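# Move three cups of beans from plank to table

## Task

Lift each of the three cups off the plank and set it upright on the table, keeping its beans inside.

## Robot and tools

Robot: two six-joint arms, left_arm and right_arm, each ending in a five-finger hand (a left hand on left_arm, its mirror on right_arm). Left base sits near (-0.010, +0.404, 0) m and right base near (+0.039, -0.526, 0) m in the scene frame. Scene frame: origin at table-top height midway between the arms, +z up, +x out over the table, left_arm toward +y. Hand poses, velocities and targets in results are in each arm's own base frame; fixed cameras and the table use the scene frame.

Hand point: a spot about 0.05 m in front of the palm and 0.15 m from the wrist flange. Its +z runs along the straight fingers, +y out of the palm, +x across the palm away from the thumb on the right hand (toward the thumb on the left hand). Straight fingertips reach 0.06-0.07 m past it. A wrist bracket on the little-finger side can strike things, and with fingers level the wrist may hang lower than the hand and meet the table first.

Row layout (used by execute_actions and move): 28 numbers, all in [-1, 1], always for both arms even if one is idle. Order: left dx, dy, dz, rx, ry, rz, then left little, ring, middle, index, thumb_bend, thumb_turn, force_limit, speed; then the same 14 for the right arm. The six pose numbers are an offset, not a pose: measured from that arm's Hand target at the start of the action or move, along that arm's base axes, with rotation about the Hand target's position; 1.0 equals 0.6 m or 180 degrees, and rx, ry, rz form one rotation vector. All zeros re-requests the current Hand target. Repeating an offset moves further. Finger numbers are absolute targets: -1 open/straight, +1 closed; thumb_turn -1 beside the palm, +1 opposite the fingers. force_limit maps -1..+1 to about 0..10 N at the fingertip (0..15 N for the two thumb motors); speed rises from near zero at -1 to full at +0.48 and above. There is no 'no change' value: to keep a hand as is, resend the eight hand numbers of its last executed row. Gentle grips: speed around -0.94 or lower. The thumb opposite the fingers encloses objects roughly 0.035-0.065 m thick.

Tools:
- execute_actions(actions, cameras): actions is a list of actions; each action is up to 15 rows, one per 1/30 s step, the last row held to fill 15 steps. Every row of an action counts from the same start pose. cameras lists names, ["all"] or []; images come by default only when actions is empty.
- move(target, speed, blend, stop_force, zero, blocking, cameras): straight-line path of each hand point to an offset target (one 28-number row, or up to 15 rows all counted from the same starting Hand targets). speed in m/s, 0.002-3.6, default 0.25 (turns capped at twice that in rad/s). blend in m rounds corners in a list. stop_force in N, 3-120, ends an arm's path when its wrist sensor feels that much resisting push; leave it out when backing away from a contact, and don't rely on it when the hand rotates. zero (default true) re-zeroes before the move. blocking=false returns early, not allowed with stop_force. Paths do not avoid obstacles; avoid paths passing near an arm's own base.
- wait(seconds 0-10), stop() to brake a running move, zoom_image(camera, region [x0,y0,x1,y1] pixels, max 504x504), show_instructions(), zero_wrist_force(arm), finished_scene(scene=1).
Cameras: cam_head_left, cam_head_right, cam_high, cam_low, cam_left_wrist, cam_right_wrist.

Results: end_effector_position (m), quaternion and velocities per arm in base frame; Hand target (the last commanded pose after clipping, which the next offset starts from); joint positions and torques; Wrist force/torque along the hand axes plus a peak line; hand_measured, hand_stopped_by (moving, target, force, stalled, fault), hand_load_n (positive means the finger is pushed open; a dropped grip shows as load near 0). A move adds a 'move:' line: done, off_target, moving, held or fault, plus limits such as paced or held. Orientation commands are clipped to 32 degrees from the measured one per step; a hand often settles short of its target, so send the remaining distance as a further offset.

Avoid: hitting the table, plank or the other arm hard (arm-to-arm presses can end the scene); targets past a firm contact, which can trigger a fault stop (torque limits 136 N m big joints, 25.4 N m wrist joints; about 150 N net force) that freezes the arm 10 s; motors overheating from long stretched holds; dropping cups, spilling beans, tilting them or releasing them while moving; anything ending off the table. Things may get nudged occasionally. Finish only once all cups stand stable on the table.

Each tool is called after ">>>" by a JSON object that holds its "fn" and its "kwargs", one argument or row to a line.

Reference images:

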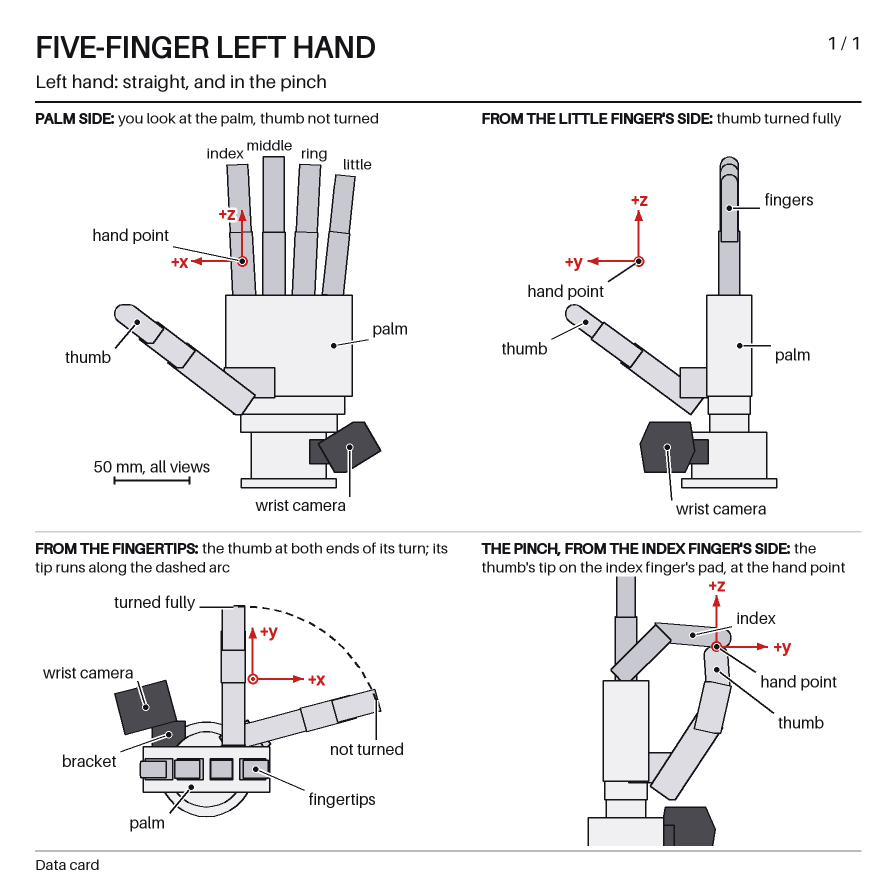

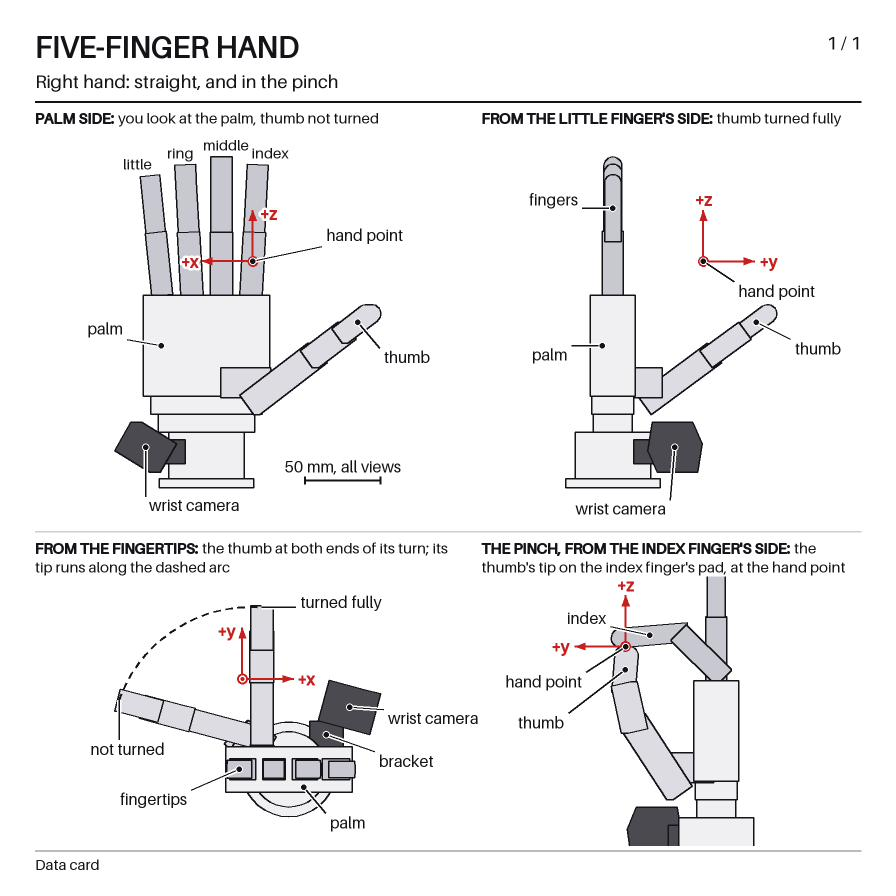

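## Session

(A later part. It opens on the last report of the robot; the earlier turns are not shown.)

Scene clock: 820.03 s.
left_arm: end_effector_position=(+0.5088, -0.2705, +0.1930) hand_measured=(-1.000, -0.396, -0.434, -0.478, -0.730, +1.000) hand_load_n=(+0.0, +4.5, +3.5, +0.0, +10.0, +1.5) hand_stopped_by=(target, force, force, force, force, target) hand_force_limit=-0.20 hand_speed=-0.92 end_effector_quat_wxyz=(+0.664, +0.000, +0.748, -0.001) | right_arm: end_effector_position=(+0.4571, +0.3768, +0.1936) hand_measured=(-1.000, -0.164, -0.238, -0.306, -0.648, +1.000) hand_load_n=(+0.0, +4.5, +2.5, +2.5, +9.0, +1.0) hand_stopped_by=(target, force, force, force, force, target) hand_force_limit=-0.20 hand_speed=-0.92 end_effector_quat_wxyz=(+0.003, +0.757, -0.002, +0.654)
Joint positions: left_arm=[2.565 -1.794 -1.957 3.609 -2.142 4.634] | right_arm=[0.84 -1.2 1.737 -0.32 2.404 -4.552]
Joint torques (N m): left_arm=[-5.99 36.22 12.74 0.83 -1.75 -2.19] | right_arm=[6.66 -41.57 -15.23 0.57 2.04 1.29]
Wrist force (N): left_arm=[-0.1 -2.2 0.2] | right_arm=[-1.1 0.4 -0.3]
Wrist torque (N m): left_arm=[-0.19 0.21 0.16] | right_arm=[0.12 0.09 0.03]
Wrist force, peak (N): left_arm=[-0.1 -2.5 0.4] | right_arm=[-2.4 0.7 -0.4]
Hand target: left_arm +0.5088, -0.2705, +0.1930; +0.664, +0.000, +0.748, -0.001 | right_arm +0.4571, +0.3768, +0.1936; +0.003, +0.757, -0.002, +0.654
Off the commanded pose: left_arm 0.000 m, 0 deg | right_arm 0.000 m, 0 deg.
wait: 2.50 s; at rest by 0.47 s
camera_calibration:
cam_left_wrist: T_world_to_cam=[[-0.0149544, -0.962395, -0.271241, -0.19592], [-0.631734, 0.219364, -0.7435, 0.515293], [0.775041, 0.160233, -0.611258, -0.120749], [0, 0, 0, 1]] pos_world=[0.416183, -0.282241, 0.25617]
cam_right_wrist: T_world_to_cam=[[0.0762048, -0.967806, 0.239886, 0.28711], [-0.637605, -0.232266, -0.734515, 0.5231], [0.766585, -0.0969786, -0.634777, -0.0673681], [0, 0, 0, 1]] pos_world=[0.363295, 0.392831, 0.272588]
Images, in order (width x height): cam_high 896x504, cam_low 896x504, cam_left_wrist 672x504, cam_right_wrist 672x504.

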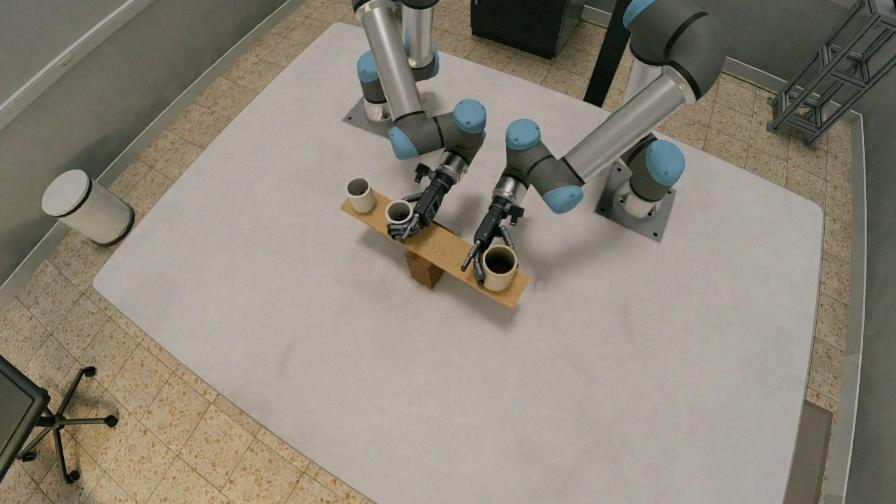

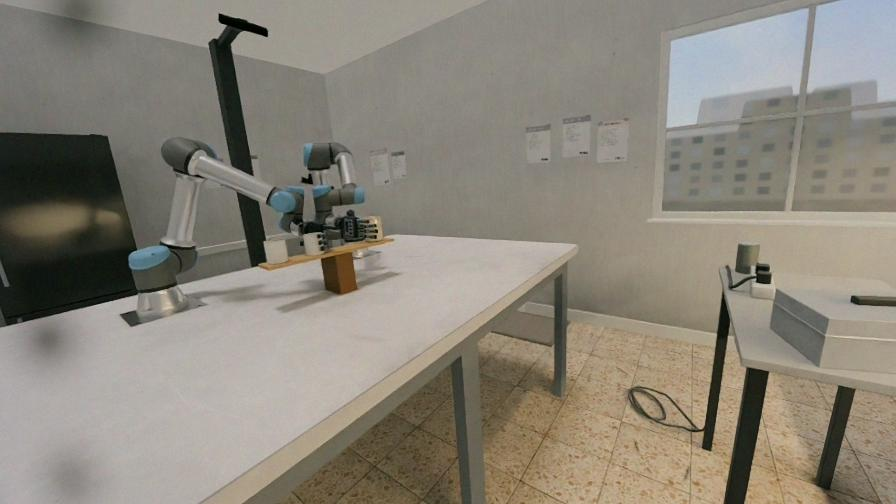

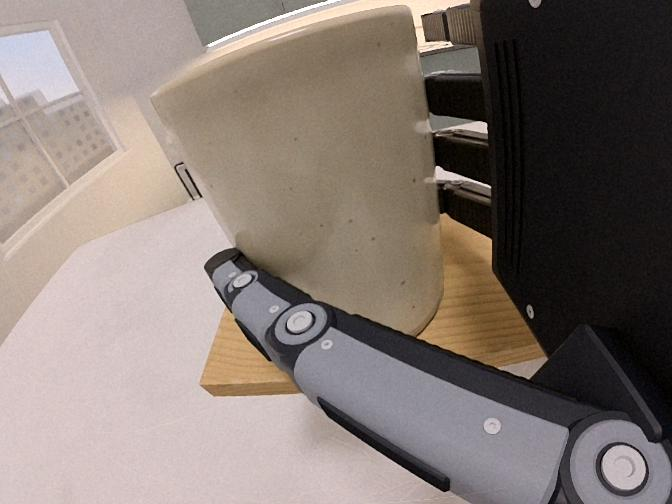

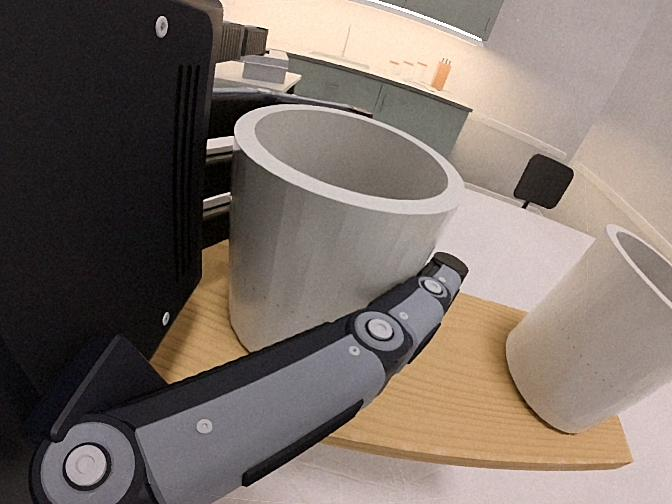

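>>> {"fn": "move", "kwargs": {
  "target": [0,0,0,0,0,0,-1,0.1,0.1,0.1,0.0,1,-0.2,-0.92,0,0,0.035,0,0,0,-1,0.1,0.1,0.1,0.0,1,-0.2,-0.92],
  "speed": 0.05,
  "cameras": ["cam_left_wrist","cam_right_wrist","cam_high","cam_low"]
}}

>>> {"fn": "zoom_image", "kwargs": {
  "camera": "cam_low",
  "region": [240, 190, 420, 310]
}}

Scene clock: 832.07 s.
left_arm: end_effector_position=(+0.5088, -0.2705, +0.1930) hand_measured=(-1.000, -0.396, -0.434, -0.478, -0.730, +1.000) hand_load_n=(+0.0, +4.5, +3.5, +0.0, +9.5, +2.0) hand_stopped_by=(target, force, force, force, force, target) hand_force_limit=-0.20 hand_speed=-0.92 end_effector_quat_wxyz=(+0.664, +0.000, +0.748, -0.001) | right_arm: end_effector_position=(+0.4571, +0.3768, +0.2148) hand_measured=(-1.000, -0.164, -0.238, -0.306, -0.648, +1.000) hand_load_n=(+0.0, +3.5, +2.0, +2.5, +9.0, +2.5) hand_stopped_by=(target, force, force, force, force, target) hand_force_limit=-0.20 hand_speed=-0.92 end_effector_quat_wxyz=(+0.003, +0.757, -0.002, +0.654)
Joint positions: left_arm=[2.565 -1.794 -1.957 3.609 -2.142 4.634] | right_arm=[0.84 -1.224 1.711 -0.27 2.404 -4.552]
Joint torques (N m): left_arm=[1.96 34.34 14.5 -0.72 -1.78 -1.58] | right_arm=[5.96 -24.6 -14.36 -2.12 1.21 0.17]
Wrist force (N): left_arm=[0.0 -1.7 0.2] | right_arm=[-3.3 1.1 -0.5]
Wrist torque (N m): left_arm=[-0.16 0.25 0.15] | right_arm=[0.17 0.13 0.02]
Wrist force, peak (N): left_arm=[-0.3 -2.5 0.3] | right_arm=[-4.1 1.2 -0.5]
Hand target: left_arm +0.5088, -0.2705, +0.1930; +0.664, +0.000, +0.748, -0.001 | right_arm +0.4571, +0.3768, +0.2146; +0.003, +0.757, -0.002, +0.654
Off the commanded pose: left_arm 0.000 m, 0 deg | right_arm 0.000 m, 0 deg.
move: done
camera_calibration:
cam_left_wrist: T_world_to_cam=[[-0.0149544, -0.962395, -0.271241, -0.19592], [-0.631734, 0.219364, -0.7435, 0.515293], [0.775041, 0.160233, -0.611258, -0.120749], [0, 0, 0, 1]] pos_world=[0.416183, -0.282241, 0.25617]
cam_right_wrist: T_world_to_cam=[[0.0761646, -0.967806, 0.239899, 0.282156], [-0.637452, -0.23227, -0.734647, 0.538604], [0.766717, -0.0969696, -0.63462, -0.054062], [0, 0, 0, 1]] pos_world=[0.363294, 0.392931, 0.293687]
Images, in order (width x height): cam_high 896x504, cam_low 896x504, cam_left_wrist 672x504, cam_right_wrist 672x504.

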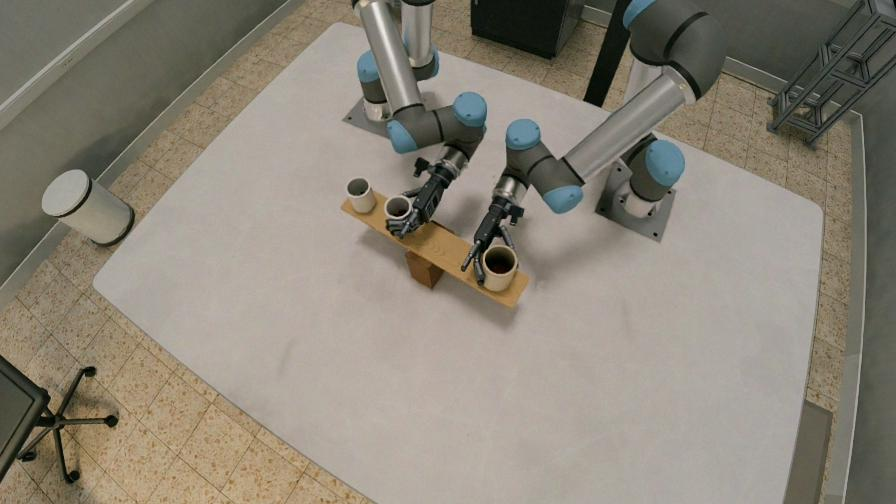

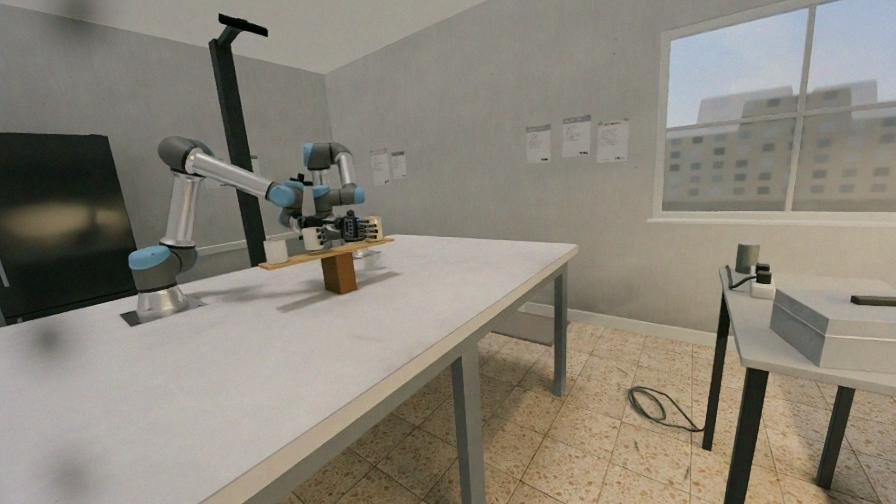

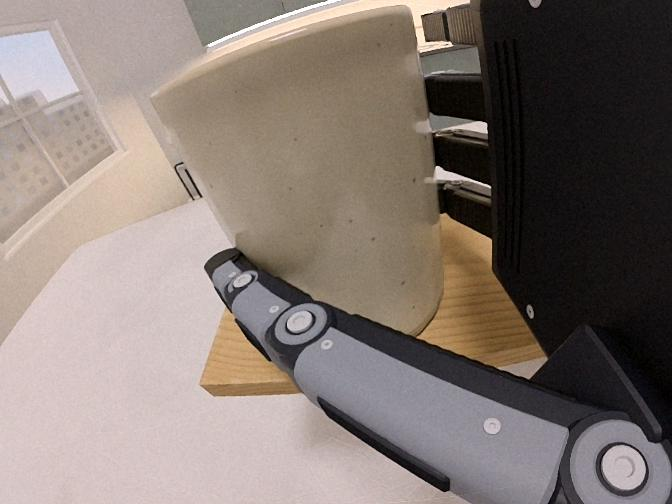

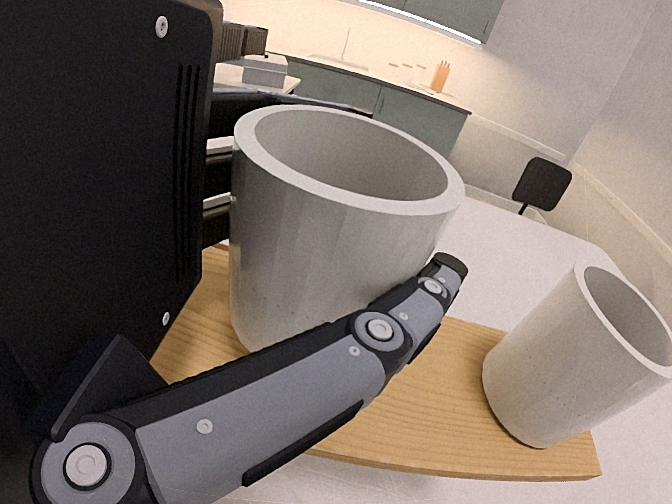

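Scaled by 2.800 from the camera's 896x504 image, which has a finer 1280x720 frame.

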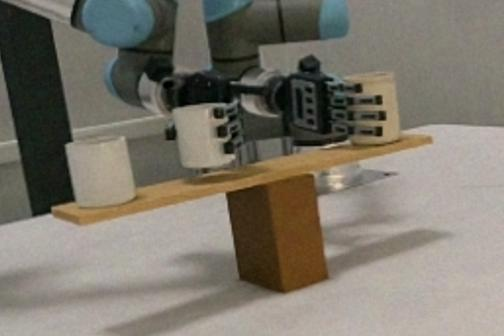

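>>> {"fn": "move", "kwargs": {
  "target": [
    [0,0,0,0,0,0,-1,0.1,0.1,0.1,0.0,1,-0.2,-0.92,0,0,0.034,0,0,0,-1,0.1,0.1,0.1,0.0,1,-0.2,-0.92],
    [0,0,0,0,0,0,-1,0.1,0.1,0.1,0.0,1,-0.2,-0.92,-0.3428,0.0322,0.034,0,0,0,-1,0.1,0.1,0.1,0.0,1,-0.2,-0.92],
    [0,0,0,0,0,0,-1,0.1,0.1,0.1,0.0,1,-0.2,-0.92,-0.3428,0.0322,-0.2577,0,0,0,-1,0.1,0.1,0.1,0.0,1,-0.2,-0.92]
  ],
  "speed": 0.2,
  "blend": [0.01,0.04,0],
  "cameras": ["cam_left_wrist","cam_right_wrist","cam_high","cam_low","cam_head_right"]
}}

>>> {"fn": "zoom_image", "kwargs": {
  "camera": "cam_low",
  "region": [200, 190, 420, 310]
}}

>>> {"fn": "zoom_image", "kwargs": {
  "camera": "cam_high",
  "region": [330, 60, 560, 320]
}}

Scene clock: 880.80 s.
left_arm: end_effector_position=(+0.5088, -0.2705, +0.1930) hand_measured=(-1.000, -0.396, -0.434, -0.478, -0.730, +1.000) hand_load_n=(+0.0, +4.5, +3.5, +0.0, +9.5, +1.5) hand_stopped_by=(target, force, force, force, force, target) hand_force_limit=-0.20 hand_speed=-0.92 end_effector_quat_wxyz=(+0.664, +0.000, +0.748, -0.001) | right_arm: end_effector_position=(+0.2514, +0.3961, +0.0600) hand_measured=(-1.000, -0.164, -0.238, -0.306, -0.648, +1.000) hand_load_n=(+0.0, +3.5, +2.5, +2.5, +9.5, +2.5) hand_stopped_by=(target, force, force, force, force, target) hand_force_limit=-0.20 hand_speed=-0.92 end_effector_quat_wxyz=(+0.003, +0.757, -0.001, +0.654)
Joint positions: left_arm=[2.565 -1.794 -1.957 3.609 -2.142 4.634] | right_arm=[1.256 -0.995 1.875 -0.43 2.802 -4.287]
Joint torques (N m): left_arm=[8.16 31.31 16.44 -0.37 -1.51 -1.11] | right_arm=[1.58 -29.45 -19.73 0.25 2.38 2.04]
Wrist force (N): left_arm=[0.0 -1.5 0.2] | right_arm=[-3.5 0.6 -0.2]
Wrist torque (N m): left_arm=[-0.13 0.25 0.14] | right_arm=[0.06 0.19 0.02]
Wrist force, peak (N): left_arm=[0.2 -2.2 0.4] | right_arm=[-5.7 0.8 0.0]
Hand target: left_arm +0.5088, -0.2705, +0.1930; +0.664, +0.000, +0.748, -0.001 | right_arm +0.2514, +0.3961, +0.0600; +0.003, +0.757, -0.002, +0.654
Off the commanded pose: left_arm 0.000 m, 0 deg | right_arm 0.000 m, 0 deg.
move: done
camera_calibration:
cam_left_wrist: T_world_to_cam=[[-0.0149544, -0.962395, -0.271241, -0.19592], [-0.631734, 0.219364, -0.7435, 0.515293], [0.775041, 0.160233, -0.611258, -0.120749], [0, 0, 0, 1]] pos_world=[0.416183, -0.282241, 0.25617]
cam_right_wrist: T_world_to_cam=[[0.0763502, -0.967726, 0.240162, 0.353419], [-0.637655, -0.232561, -0.734378, 0.298407], [0.766529, -0.0970707, -0.634831, 0.0074383], [0, 0, 0, 1]] pos_world=[0.157596, 0.412132, 0.138988]
Images, in order (width x height): cam_head_right 896x504, cam_high 896x504, cam_low 896x504, cam_left_wrist 672x504, cam_right_wrist 672x504.

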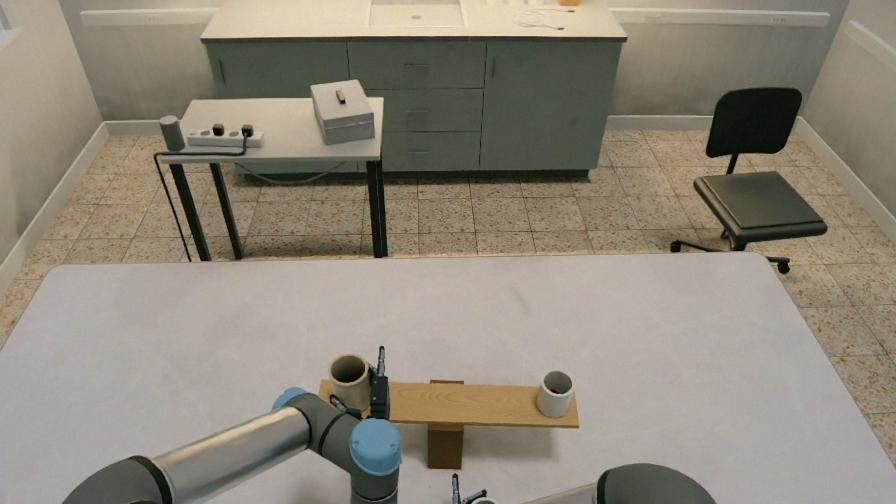

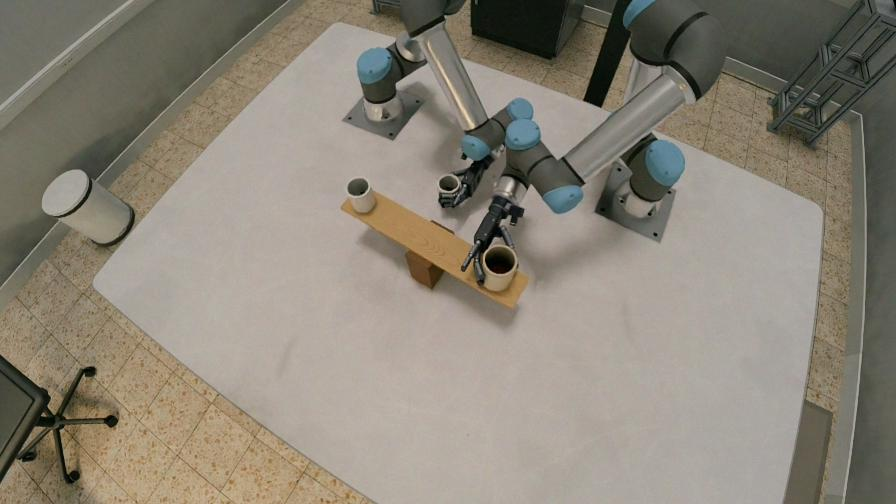

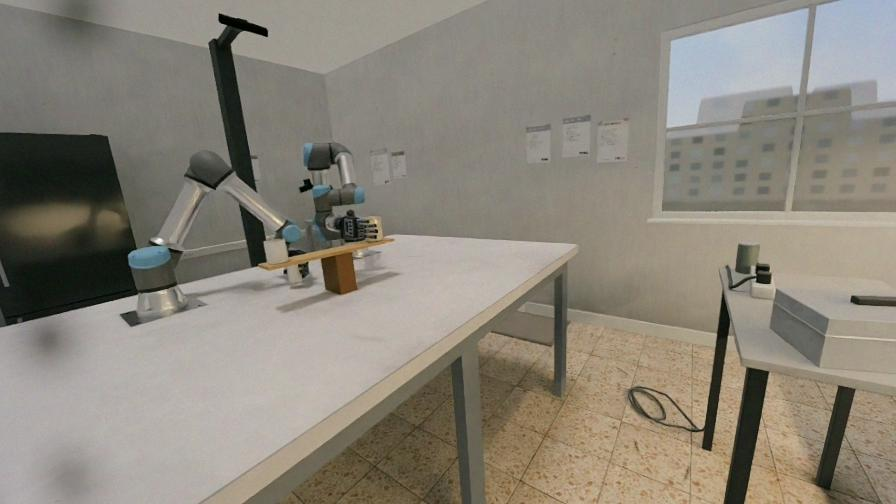

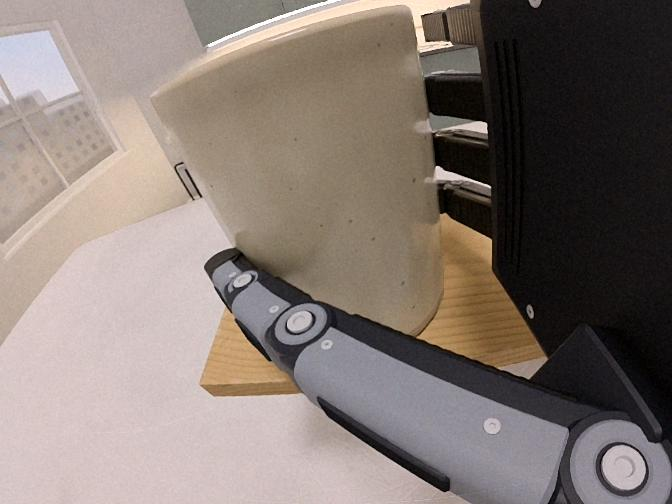

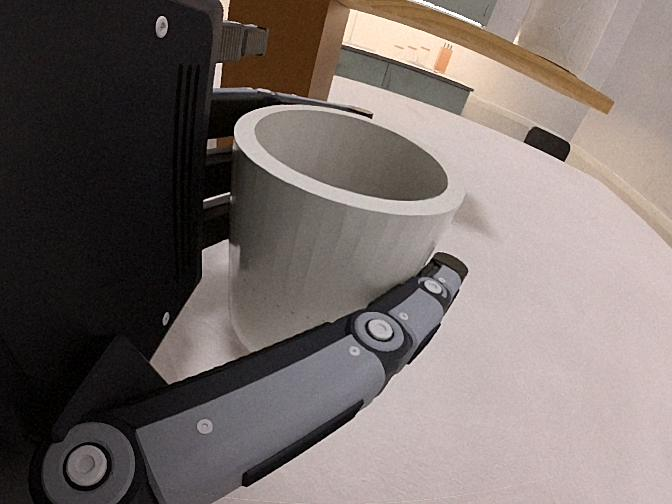

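Scaled by 2.291 from the camera's 896x504 image, which has a finer 1280x720 frame.

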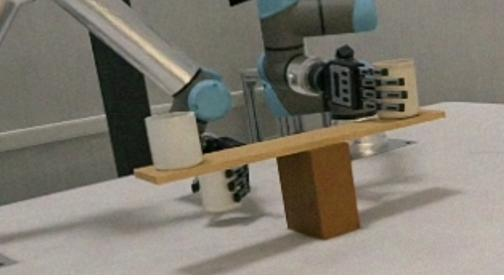

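Scaled by 1.938 from the camera's 896x504 image, which has a finer 1280x720 frame.

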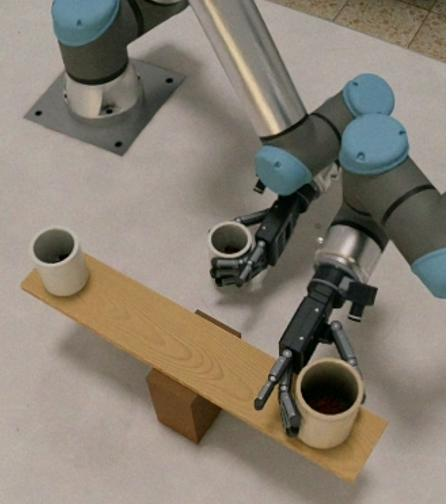

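>>> {"fn": "move", "kwargs": {
  "target": [0,0,0,0,0,0,-1,0.1,0.1,0.1,0.0,1,-0.2,-0.92,0,0,-0.0583,0,0,0,-1,0.1,0.1,0.1,0.0,1,-0.2,-0.92],
  "speed": 0.02,
  "stop_force": 3,
  "cameras": ["cam_right_wrist","cam_low"]
}}

>>> {"fn": "zoom_image", "kwargs": {
  "camera": "cam_low",
  "region": [240, 230, 360, 310]
}}

Scene clock: 890.67 s.
left_arm: end_effector_position=(+0.5088, -0.2705, +0.1930) hand_measured=(-1.000, -0.396, -0.434, -0.478, -0.730, +1.000) hand_load_n=(+0.0, +4.5, +3.5, +0.0, +9.5, +1.5) hand_stopped_by=(target, force, force, force, force, target) hand_force_limit=-0.20 hand_speed=-0.92 end_effector_quat_wxyz=(+0.664, +0.000, +0.748, -0.001) | right_arm: end_effector_position=(+0.2514, +0.3961, +0.0308) hand_measured=(-1.000, -0.164, -0.238, -0.306, -0.648, +1.000) hand_load_n=(+0.0, +3.5, +2.5, +3.0, +9.0, +1.5) hand_stopped_by=(target, force, force, force, force, target) hand_force_limit=-0.20 hand_speed=-0.92 end_effector_quat_wxyz=(+0.003, +0.757, -0.002, +0.654)
Joint positions: left_arm=[2.565 -1.794 -1.957 3.609 -2.142 4.634] | right_arm=[1.257 -0.937 1.882 -0.495 2.802 -4.287]
Joint torques (N m): left_arm=[8.34 29.59 18.31 -0.57 -1.4 -0.76] | right_arm=[5.17 -46.3 -18.86 -0.26 -1.73 -0.9]
Wrist force (N): left_arm=[0.1 -1.7 0.4] | right_arm=[-3.7 0.8 -0.4]
Wrist torque (N m): left_arm=[-0.18 0.25 0.15] | right_arm=[0.10 0.22 -0.01]
Wrist force, peak (N): left_arm=[0.3 -2.5 0.3] | right_arm=[8.6 0.9 -1.0]
Hand target: left_arm +0.5088, -0.2705, +0.1930; +0.664, +0.000, +0.748, -0.001 | right_arm +0.2514, +0.3961, +0.0308; +0.003, +0.757, -0.002, +0.654 (not the last commanded pose)
Off the commanded pose: left_arm 0.000 m, 0 deg | right_arm 0.006 m, 0 deg.
move: contact (right_arm)
camera_calibration:
cam_right_wrist: T_world_to_cam=[[0.0762231, -0.967808, 0.23987, 0.360613], [-0.637661, -0.232258, -0.734469, 0.276873], [0.766537, -0.0969722, -0.634837, -0.0111302], [0, 0, 0, 1]] pos_world=[0.157596, 0.412231, 0.109788]
Images, in order (width x height): cam_low 896x504, cam_right_wrist 672x504.

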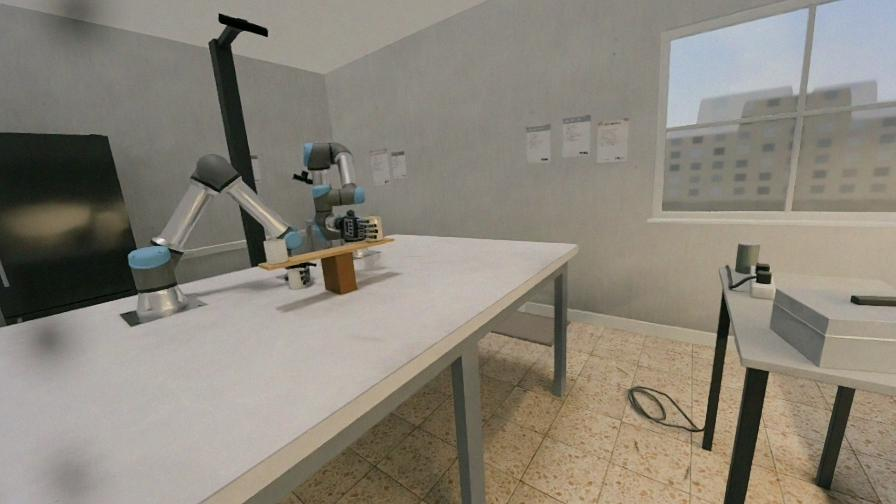

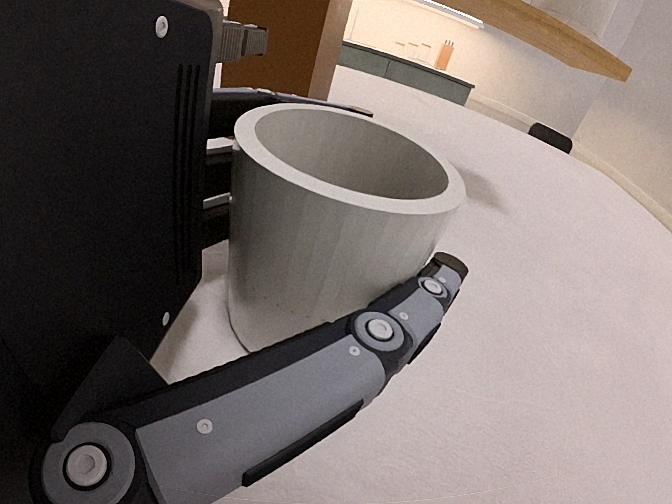

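Scaled by 4.200 from the camera's 896x504 image, which has a finer 1280x720 frame.

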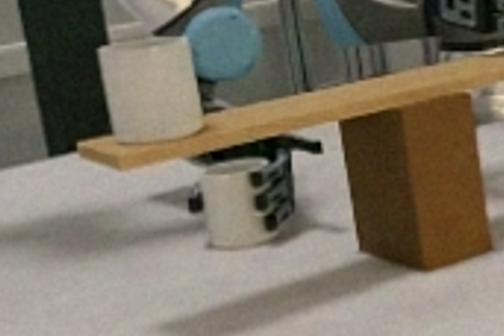

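>>> {"fn": "move", "kwargs": {
  "target": [0,0,0,0,0,0,-1,0.1,0.1,0.1,0.0,1,-0.2,-0.92,0,0,-0.0017,0,0,0,-1,0.1,0.1,0.1,0.0,1,-0.2,-0.92],
  "speed": 0.01,
  "cameras": []
}}

Scene clock: 898.47 s.
left_arm: end_effector_position=(+0.5088, -0.2705, +0.1930) hand_measured=(-1.000, -0.396, -0.434, -0.478, -0.730, +1.000) hand_load_n=(+0.0, +4.5, +3.5, +0.0, +9.5, +1.5) hand_stopped_by=(target, force, force, force, force, target) hand_force_limit=-0.20 hand_speed=-0.92 end_effector_quat_wxyz=(+0.664, +0.000, +0.748, -0.001) | right_arm: end_effector_position=(+0.2514, +0.3961, +0.0298) hand_measured=(-1.000, -0.164, -0.238, -0.306, -0.648, +1.000) hand_load_n=(+0.0, +5.0, +2.5, +1.5, +9.5, -2.5) hand_stopped_by=(target, force, force, force, force, target) hand_force_limit=-0.20 hand_speed=-0.92 end_effector_quat_wxyz=(+0.003, +0.757, -0.002, +0.654)
Joint positions: left_arm=[2.565 -1.794 -1.957 3.609 -2.142 4.634] | right_arm=[1.257 -0.935 1.882 -0.497 2.802 -4.287]
Joint torques (N m): left_arm=[8.85 27.85 19.92 -0.51 -1.23 -0.12] | right_arm=[5.25 -23.1 -0.93 -0.73 -1.78 -0.45]
Wrist force (N): left_arm=[0.0 -1.9 0.1] | right_arm=[11.1 0.8 -0.5]
Wrist torque (N m): left_arm=[-0.18 0.25 0.15] | right_arm=[0.11 0.22 0.15]
Wrist force, peak (N): left_arm=[0.2 -2.2 -0.2] | right_arm=[11.1 0.8 -0.5]
Hand target: left_arm +0.5088, -0.2705, +0.1930; +0.664, +0.000, +0.748, -0.001 | right_arm +0.2514, +0.3961, +0.0298; +0.003, +0.757, -0.002, +0.654
Off the commanded pose: left_arm 0.000 m, 0 deg | right_arm 0.000 m, 0 deg.
move: done
No camera images: "cameras" was empty.

>>> {"fn": "move", "kwargs": {
  "target": [0,0,0,0,0,0,-1,0.1,0.1,0.1,0.0,1,-0.2,-0.92,0,0,0.001,0,0,0,-1,0.1,0.1,0.1,0.0,1,-0.2,-0.92],
  "speed": 0.01,
  "cameras": []
}}

>>> {"fn": "execute_actions", "kwargs": {
  "actions": [
    [[0,0,0,0,0,0,-1,0.1,0.1,0.1,0.0,1,-0.2,-0.92,0,0,0,0,0,0,-1,-0.6,-0.6,-0.6,-0.85,1,-0.2,-0.9]]
  ],
  "cameras": []
}}

>>> {"fn": "execute_actions", "kwargs": {
  "actions": [
    [[0,0,0,0,0,0,-1,0.1,0.1,0.1,0.0,1,-0.2,-0.92,0,0,0,0,0,0,-1,-1,-1,-1,-1,1,-0.2,-0.7]]
  ],
  "cameras": ["cam_right_wrist","cam_low","cam_head_right"]
}}

Scene clock: 909.17 s.
left_arm: end_effector_position=(+0.5088, -0.2705, +0.1930) hand_measured=(-1.000, -0.396, -0.434, -0.478, -0.730, +1.000) hand_load_n=(-0.5, +4.5, +3.5, +0.0, +9.5, +1.5) hand_stopped_by=(target, force, force, force, force, target) hand_force_limit=-0.20 hand_speed=-0.92 end_effector_quat_wxyz=(+0.664, +0.000, +0.748, -0.001) | right_arm: end_effector_position=(+0.2514, +0.3961, +0.0304) hand_measured=(-1.000, -0.164, -0.238, -0.306, -0.648, +1.000) hand_load_n=(+0.0, +4.0, +2.0, +2.5, +9.0, +0.5) hand_stopped_by=(target, force, force, force, force, target) hand_force_limit=-0.20 hand_speed=-0.92 end_effector_quat_wxyz=(+0.003, +0.757, -0.001, +0.654)
Joint positions: left_arm=[2.565 -1.794 -1.957 3.609 -2.142 4.634] | right_arm=[1.257 -0.937 1.882 -0.495 2.802 -4.287]
Joint torques (N m): left_arm=[7.58 26.06 21.86 -0.5 -1.11 0.28] | right_arm=[5.64 -45.17 -14.47 1.65 -1.72 -0.57]
Wrist force (N): left_arm=[0.1 -2.1 0.1] | right_arm=[-2.0 0.9 -1.0]
Wrist torque (N m): left_arm=[-0.22 0.23 0.16] | right_arm=[0.08 0.18 -0.04]
Wrist force, peak (N): left_arm=[0.1 -2.2 0.5] | right_arm=[11.7 -0.5 -0.8]
Hand target: left_arm +0.5088, -0.2705, +0.1930; +0.664, +0.000, +0.748, -0.001 | right_arm +0.2514, +0.3961, +0.0304; +0.003, +0.757, -0.002, +0.654
Off the commanded pose: left_arm 0.000 m, 0 deg | right_arm 0.000 m, 0 deg.
move: done
No camera images: "cameras" was empty.

Scene clock: 911.00 s.
left_arm: end_effector_position=(+0.5088, -0.2705, +0.1930) hand_measured=(-1.000, -0.396, -0.434, -0.478, -0.730, +1.000) hand_load_n=(+0.0, +4.5, +3.5, +0.0, +9.5, +1.5) hand_stopped_by=(target, force, force, force, force, target) hand_force_limit=-0.20 hand_speed=-0.92 end_effector_quat_wxyz=(+0.664, +0.000, +0.748, -0.001) | right_arm: end_effector_position=(+0.2514, +0.3961, +0.0304) hand_measured=(-1.000, -0.600, -0.600, -0.600, -0.850, +1.000) hand_load_n=(+0.0, +0.0, +0.0, +0.0, +0.0, +0.0) hand_stopped_by=(target, target, target, target, target, target) hand_force_limit=-0.20 hand_speed=-0.90 end_effector_quat_wxyz=(+0.003, +0.757, -0.002, +0.654)
Joint positions: left_arm=[2.565 -1.794 -1.957 3.609 -2.142 4.634] | right_arm=[1.257 -0.937 1.882 -0.495 2.802 -4.287]
Joint torques (N m): left_arm=[7.42 25.59 22.42 -0.73 -1.09 0.35] | right_arm=[5.47 -45.31 -17.12 -0.31 -1.7 -0.51]
Wrist force (N): left_arm=[0.1 -1.9 0.2] | right_arm=[-1.9 0.8 -0.6]
Wrist torque (N m): left_arm=[-0.19 0.23 0.16] | right_arm=[0.08 0.25 -0.01]
Wrist force, peak (N): left_arm=[0.4 -2.1 0.3] | right_arm=[-2.0 1.2 -0.8]
Hand target: left_arm +0.5088, -0.2705, +0.1930; +0.664, +0.000, +0.748, -0.001 | right_arm +0.2514, +0.3961, +0.0304; +0.003, +0.757, -0.002, +0.654
Off the commanded pose: left_arm 0.000 m, 0 deg | right_arm 0.000 m, 0 deg.
Step readings (end_effector_position of left_arm | right_arm):
0: (+0.5088, -0.2705, +0.1930) | (+0.2514, +0.3961, +0.0304)
1: (+0.5088, -0.2705, +0.1930) | (+0.2514, +0.3961, +0.0304)
2: (+0.5088, -0.2705, +0.1930) | (+0.2514, +0.3961, +0.0304)
4: (+0.5088, -0.2705, +0.1930) | (+0.2514, +0.3961, +0.0304)
8: (+0.5088, -0.2705, +0.1930) | (+0.2514, +0.3961, +0.0304)
15: (+0.5088, -0.2705, +0.1930) | (+0.2514, +0.3961, +0.0304)
No camera images: "cameras" was empty.

Scene clock: 911.77 s.
left_arm: end_effector_position=(+0.5088, -0.2705, +0.1930) hand_measured=(-1.000, -0.396, -0.434, -0.478, -0.730, +1.000) hand_load_n=(+0.0, +4.5, +3.5, +0.0, +10.0, +1.5) hand_stopped_by=(target, force, force, force, force, target) hand_force_limit=-0.20 hand_speed=-0.92 end_effector_quat_wxyz=(+0.664, +0.000, +0.748, -0.001) | right_arm: end_effector_position=(+0.2514, +0.3961, +0.0304) hand_measured=(-1.000, -1.000, -1.000, -1.000, -1.000, +1.000) hand_load_n=(+0.0, +0.0, +0.0, +0.0, +0.0, +0.0) hand_stopped_by=(target, target, target, target, target, target) hand_force_limit=-0.20 hand_speed=-0.70 end_effector_quat_wxyz=(+0.003, +0.757, -0.002, +0.654)
Joint positions: left_arm=[2.565 -1.794 -1.957 3.609 -2.142 4.634] | right_arm=[1.257 -0.937 1.882 -0.495 2.802 -4.287]
Joint torques (N m): left_arm=[8.19 25.24 23.16 -0.75 -0.87 0.48] | right_arm=[5.25 -45.39 -16.88 -0.24 -1.73 -0.56]
Wrist force (N): left_arm=[0.2 -1.9 0.1] | right_arm=[-1.8 1.0 -0.4]
Wrist torque (N m): left_arm=[-0.19 0.22 0.17] | right_arm=[0.12 0.21 0.00]
Wrist force, peak (N): left_arm=[0.5 -2.1 0.3] | right_arm=[-2.2 1.0 -0.6]
Hand target: left_arm +0.5088, -0.2705, +0.1930; +0.664, +0.000, +0.748, -0.001 | right_arm +0.2514, +0.3961, +0.0304; +0.003, +0.757, -0.002, +0.654
Off the commanded pose: left_arm 0.000 m, 0 deg | right_arm 0.000 m, 0 deg.
Step readings (end_effector_position of left_arm | right_arm):
0: (+0.5088, -0.2705, +0.1930) | (+0.2514, +0.3961, +0.0304)
1: (+0.5088, -0.2705, +0.1930) | (+0.2514, +0.3961, +0.0304)
2: (+0.5088, -0.2705, +0.1930) | (+0.2514, +0.3961, +0.0304)
4: (+0.5088, -0.2705, +0.1930) | (+0.2514, +0.3961, +0.0304)
8: (+0.5088, -0.2705, +0.1930) | (+0.2514, +0.3961, +0.0304)
15: (+0.5088, -0.2705, +0.1930) | (+0.2514, +0.3961, +0.0304)
camera_calibration:
cam_right_wrist: T_world_to_cam=[[0.0762231, -0.967808, 0.23987, 0.360709], [-0.637661, -0.232258, -0.734469, 0.276579], [0.766537, -0.0969722, -0.634837, -0.0113842], [0, 0, 0, 1]] pos_world=[0.157596, 0.412231, 0.109388]
Images, in order (width x height): cam_head_right 896x504, cam_low 896x504, cam_right_wrist 672x504.

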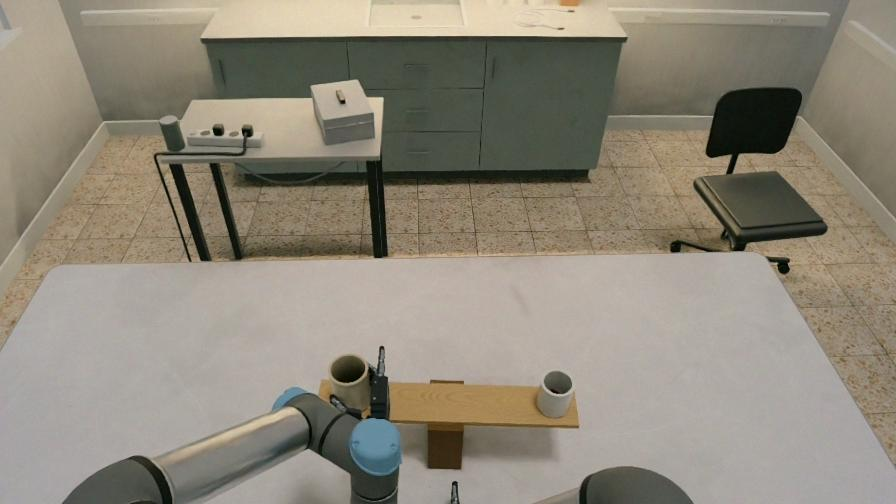

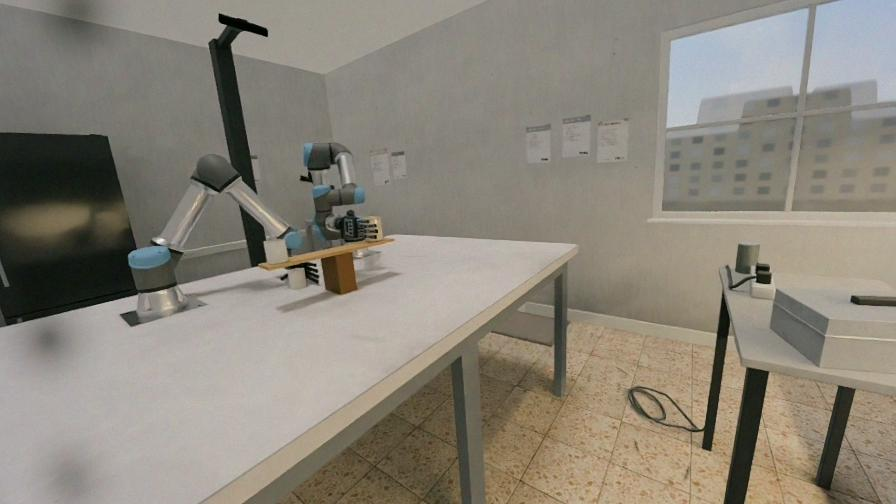

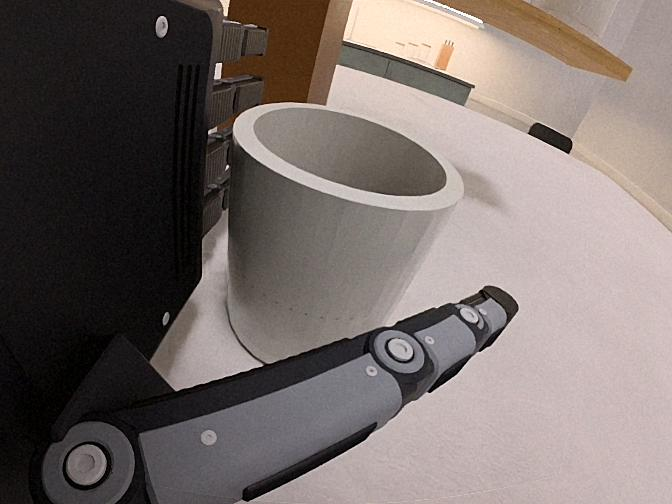

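>>> {"fn": "move", "kwargs": {
  "target": [
    [0,0,0,0,0,0,-1,0.1,0.1,0.1,0.0,1,-0.2,-0.92,0,0,0.28,0,0,0,-1,-1,-1,-1,-1,1,-0.2,-0.7],
    [0,0,0,0,0,0,-1,0.1,0.1,0.1,0.0,1,-0.2,-0.92,0.081,-0.2493,0.272,0,0,0,-1,-1,-1,-1,-1,1,-0.2,-0.7]
  ],
  "speed": [0.15,0.25],
  "blend": [0.02,0],
  "cameras": ["cam_right_wrist","cam_low","cam_head_right","cam_high"]
}}

>>> {"fn": "zoom_image", "kwargs": {
  "camera": "cam_right_wrist",
  "region": [190, 40, 440, 240]
}}

>>> {"fn": "zoom_image", "kwargs": {
  "camera": "cam_high",
  "region": [330, 60, 560, 320]
}}

Scene clock: 934.90 s.
left_arm: end_effector_position=(+0.5088, -0.2705, +0.1930) hand_measured=(-1.000, -0.396, -0.434, -0.478, -0.730, +1.000) hand_load_n=(+0.0, +4.5, +3.5, +0.0, +9.5, +1.5) hand_stopped_by=(target, force, force, force, force, target) hand_force_limit=-0.20 hand_speed=-0.92 end_effector_quat_wxyz=(+0.664, +0.000, +0.748, -0.001) | right_arm: end_effector_position=(+0.3000, +0.2466, +0.1936) hand_measured=(-1.000, -1.000, -1.000, -1.000, -1.000, +1.000) hand_load_n=(+0.0, +0.0, +0.0, +0.0, +0.0, +0.0) hand_stopped_by=(target, target, target, target, target, target) hand_force_limit=-0.20 hand_speed=-0.70 end_effector_quat_wxyz=(+0.003, +0.757, -0.002, +0.654)
Joint positions: left_arm=[2.565 -1.794 -1.957 3.609 -2.142 4.634] | right_arm=[0.948 -1.592 2.22 -0.38 2.51 -4.512]
Joint torques (N m): left_arm=[8.07 24.02 25.49 -0.61 -0.96 0.98] | right_arm=[-7.25 -24.15 -10.14 0.1 -0.66 1.17]
Wrist force (N): left_arm=[0.2 -1.7 0.2] | right_arm=[-1.7 0.8 -0.8]
Wrist torque (N m): left_arm=[-0.16 0.22 0.15] | right_arm=[0.13 0.17 -0.12]
Wrist force, peak (N): left_arm=[0.0 -2.2 0.2] | right_arm=[-3.5 0.8 -0.5]
Hand target: left_arm +0.5088, -0.2705, +0.1930; +0.664, +0.000, +0.748, -0.001 | right_arm +0.3000, +0.2465, +0.1936; +0.003, +0.757, -0.002, +0.654
Off the commanded pose: left_arm 0.000 m, 0 deg | right_arm 0.000 m, 0 deg.
move: done
camera_calibration:
cam_right_wrist: T_world_to_cam=[[0.0760872, -0.967821, 0.239861, 0.173109], [-0.637686, -0.232163, -0.734478, 0.392671], [0.76653, -0.0970714, -0.63483, 0.0404861], [0, 0, 0, 1]] pos_world=[0.206196, 0.262632, 0.272588]
Images, in order (width x height): cam_head_right 896x504, cam_high 896x504, cam_low 896x504, cam_right_wrist 672x504.

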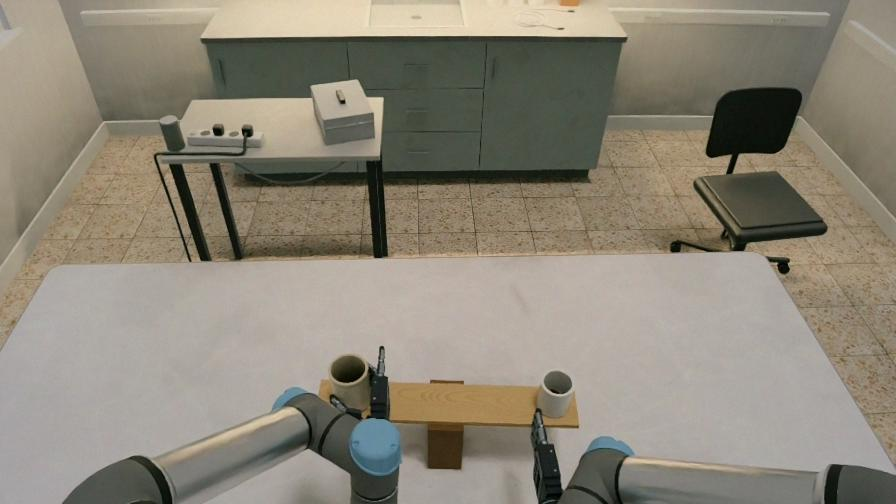

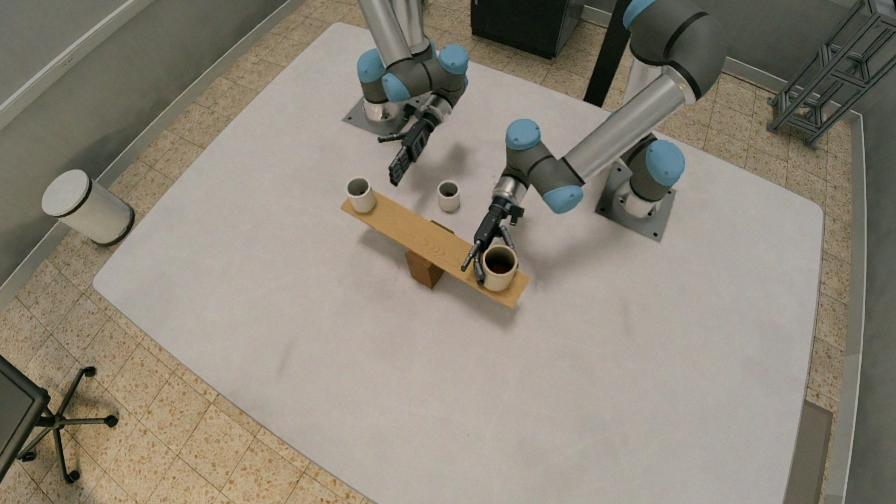

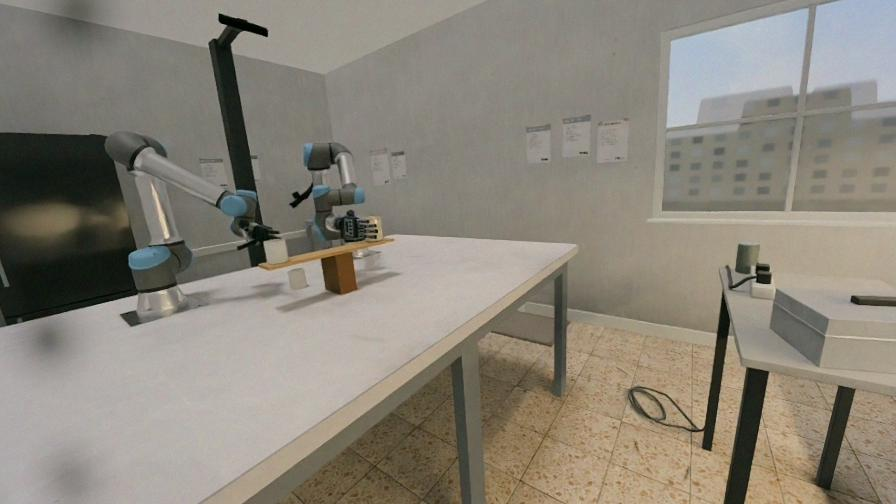

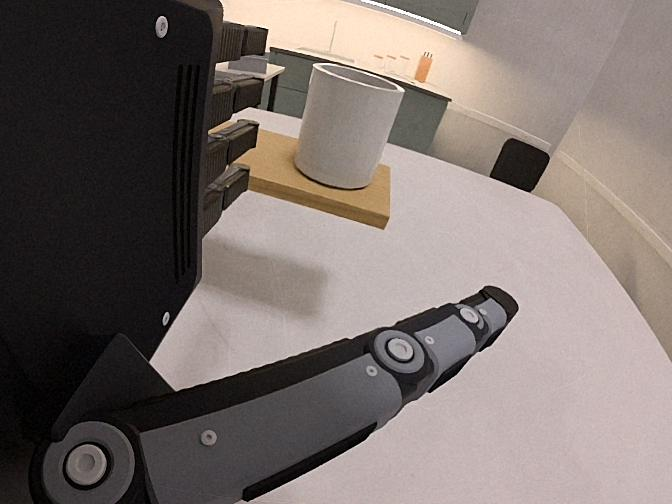

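Scaled by 2.016 from the camera's 672x504 image, which has a finer 960x720 frame.

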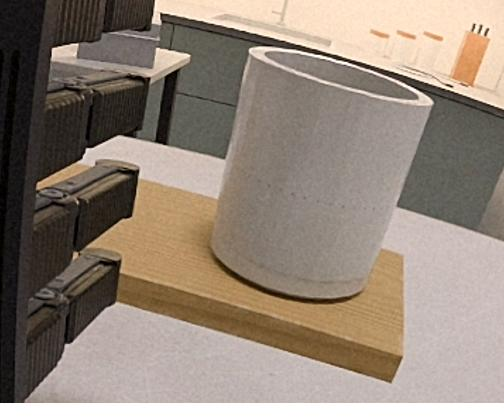

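Scaled by 1.938 from the camera's 896x504 image, which has a finer 1280x720 frame.

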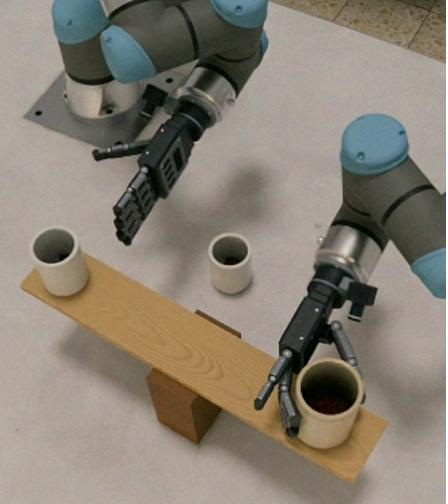

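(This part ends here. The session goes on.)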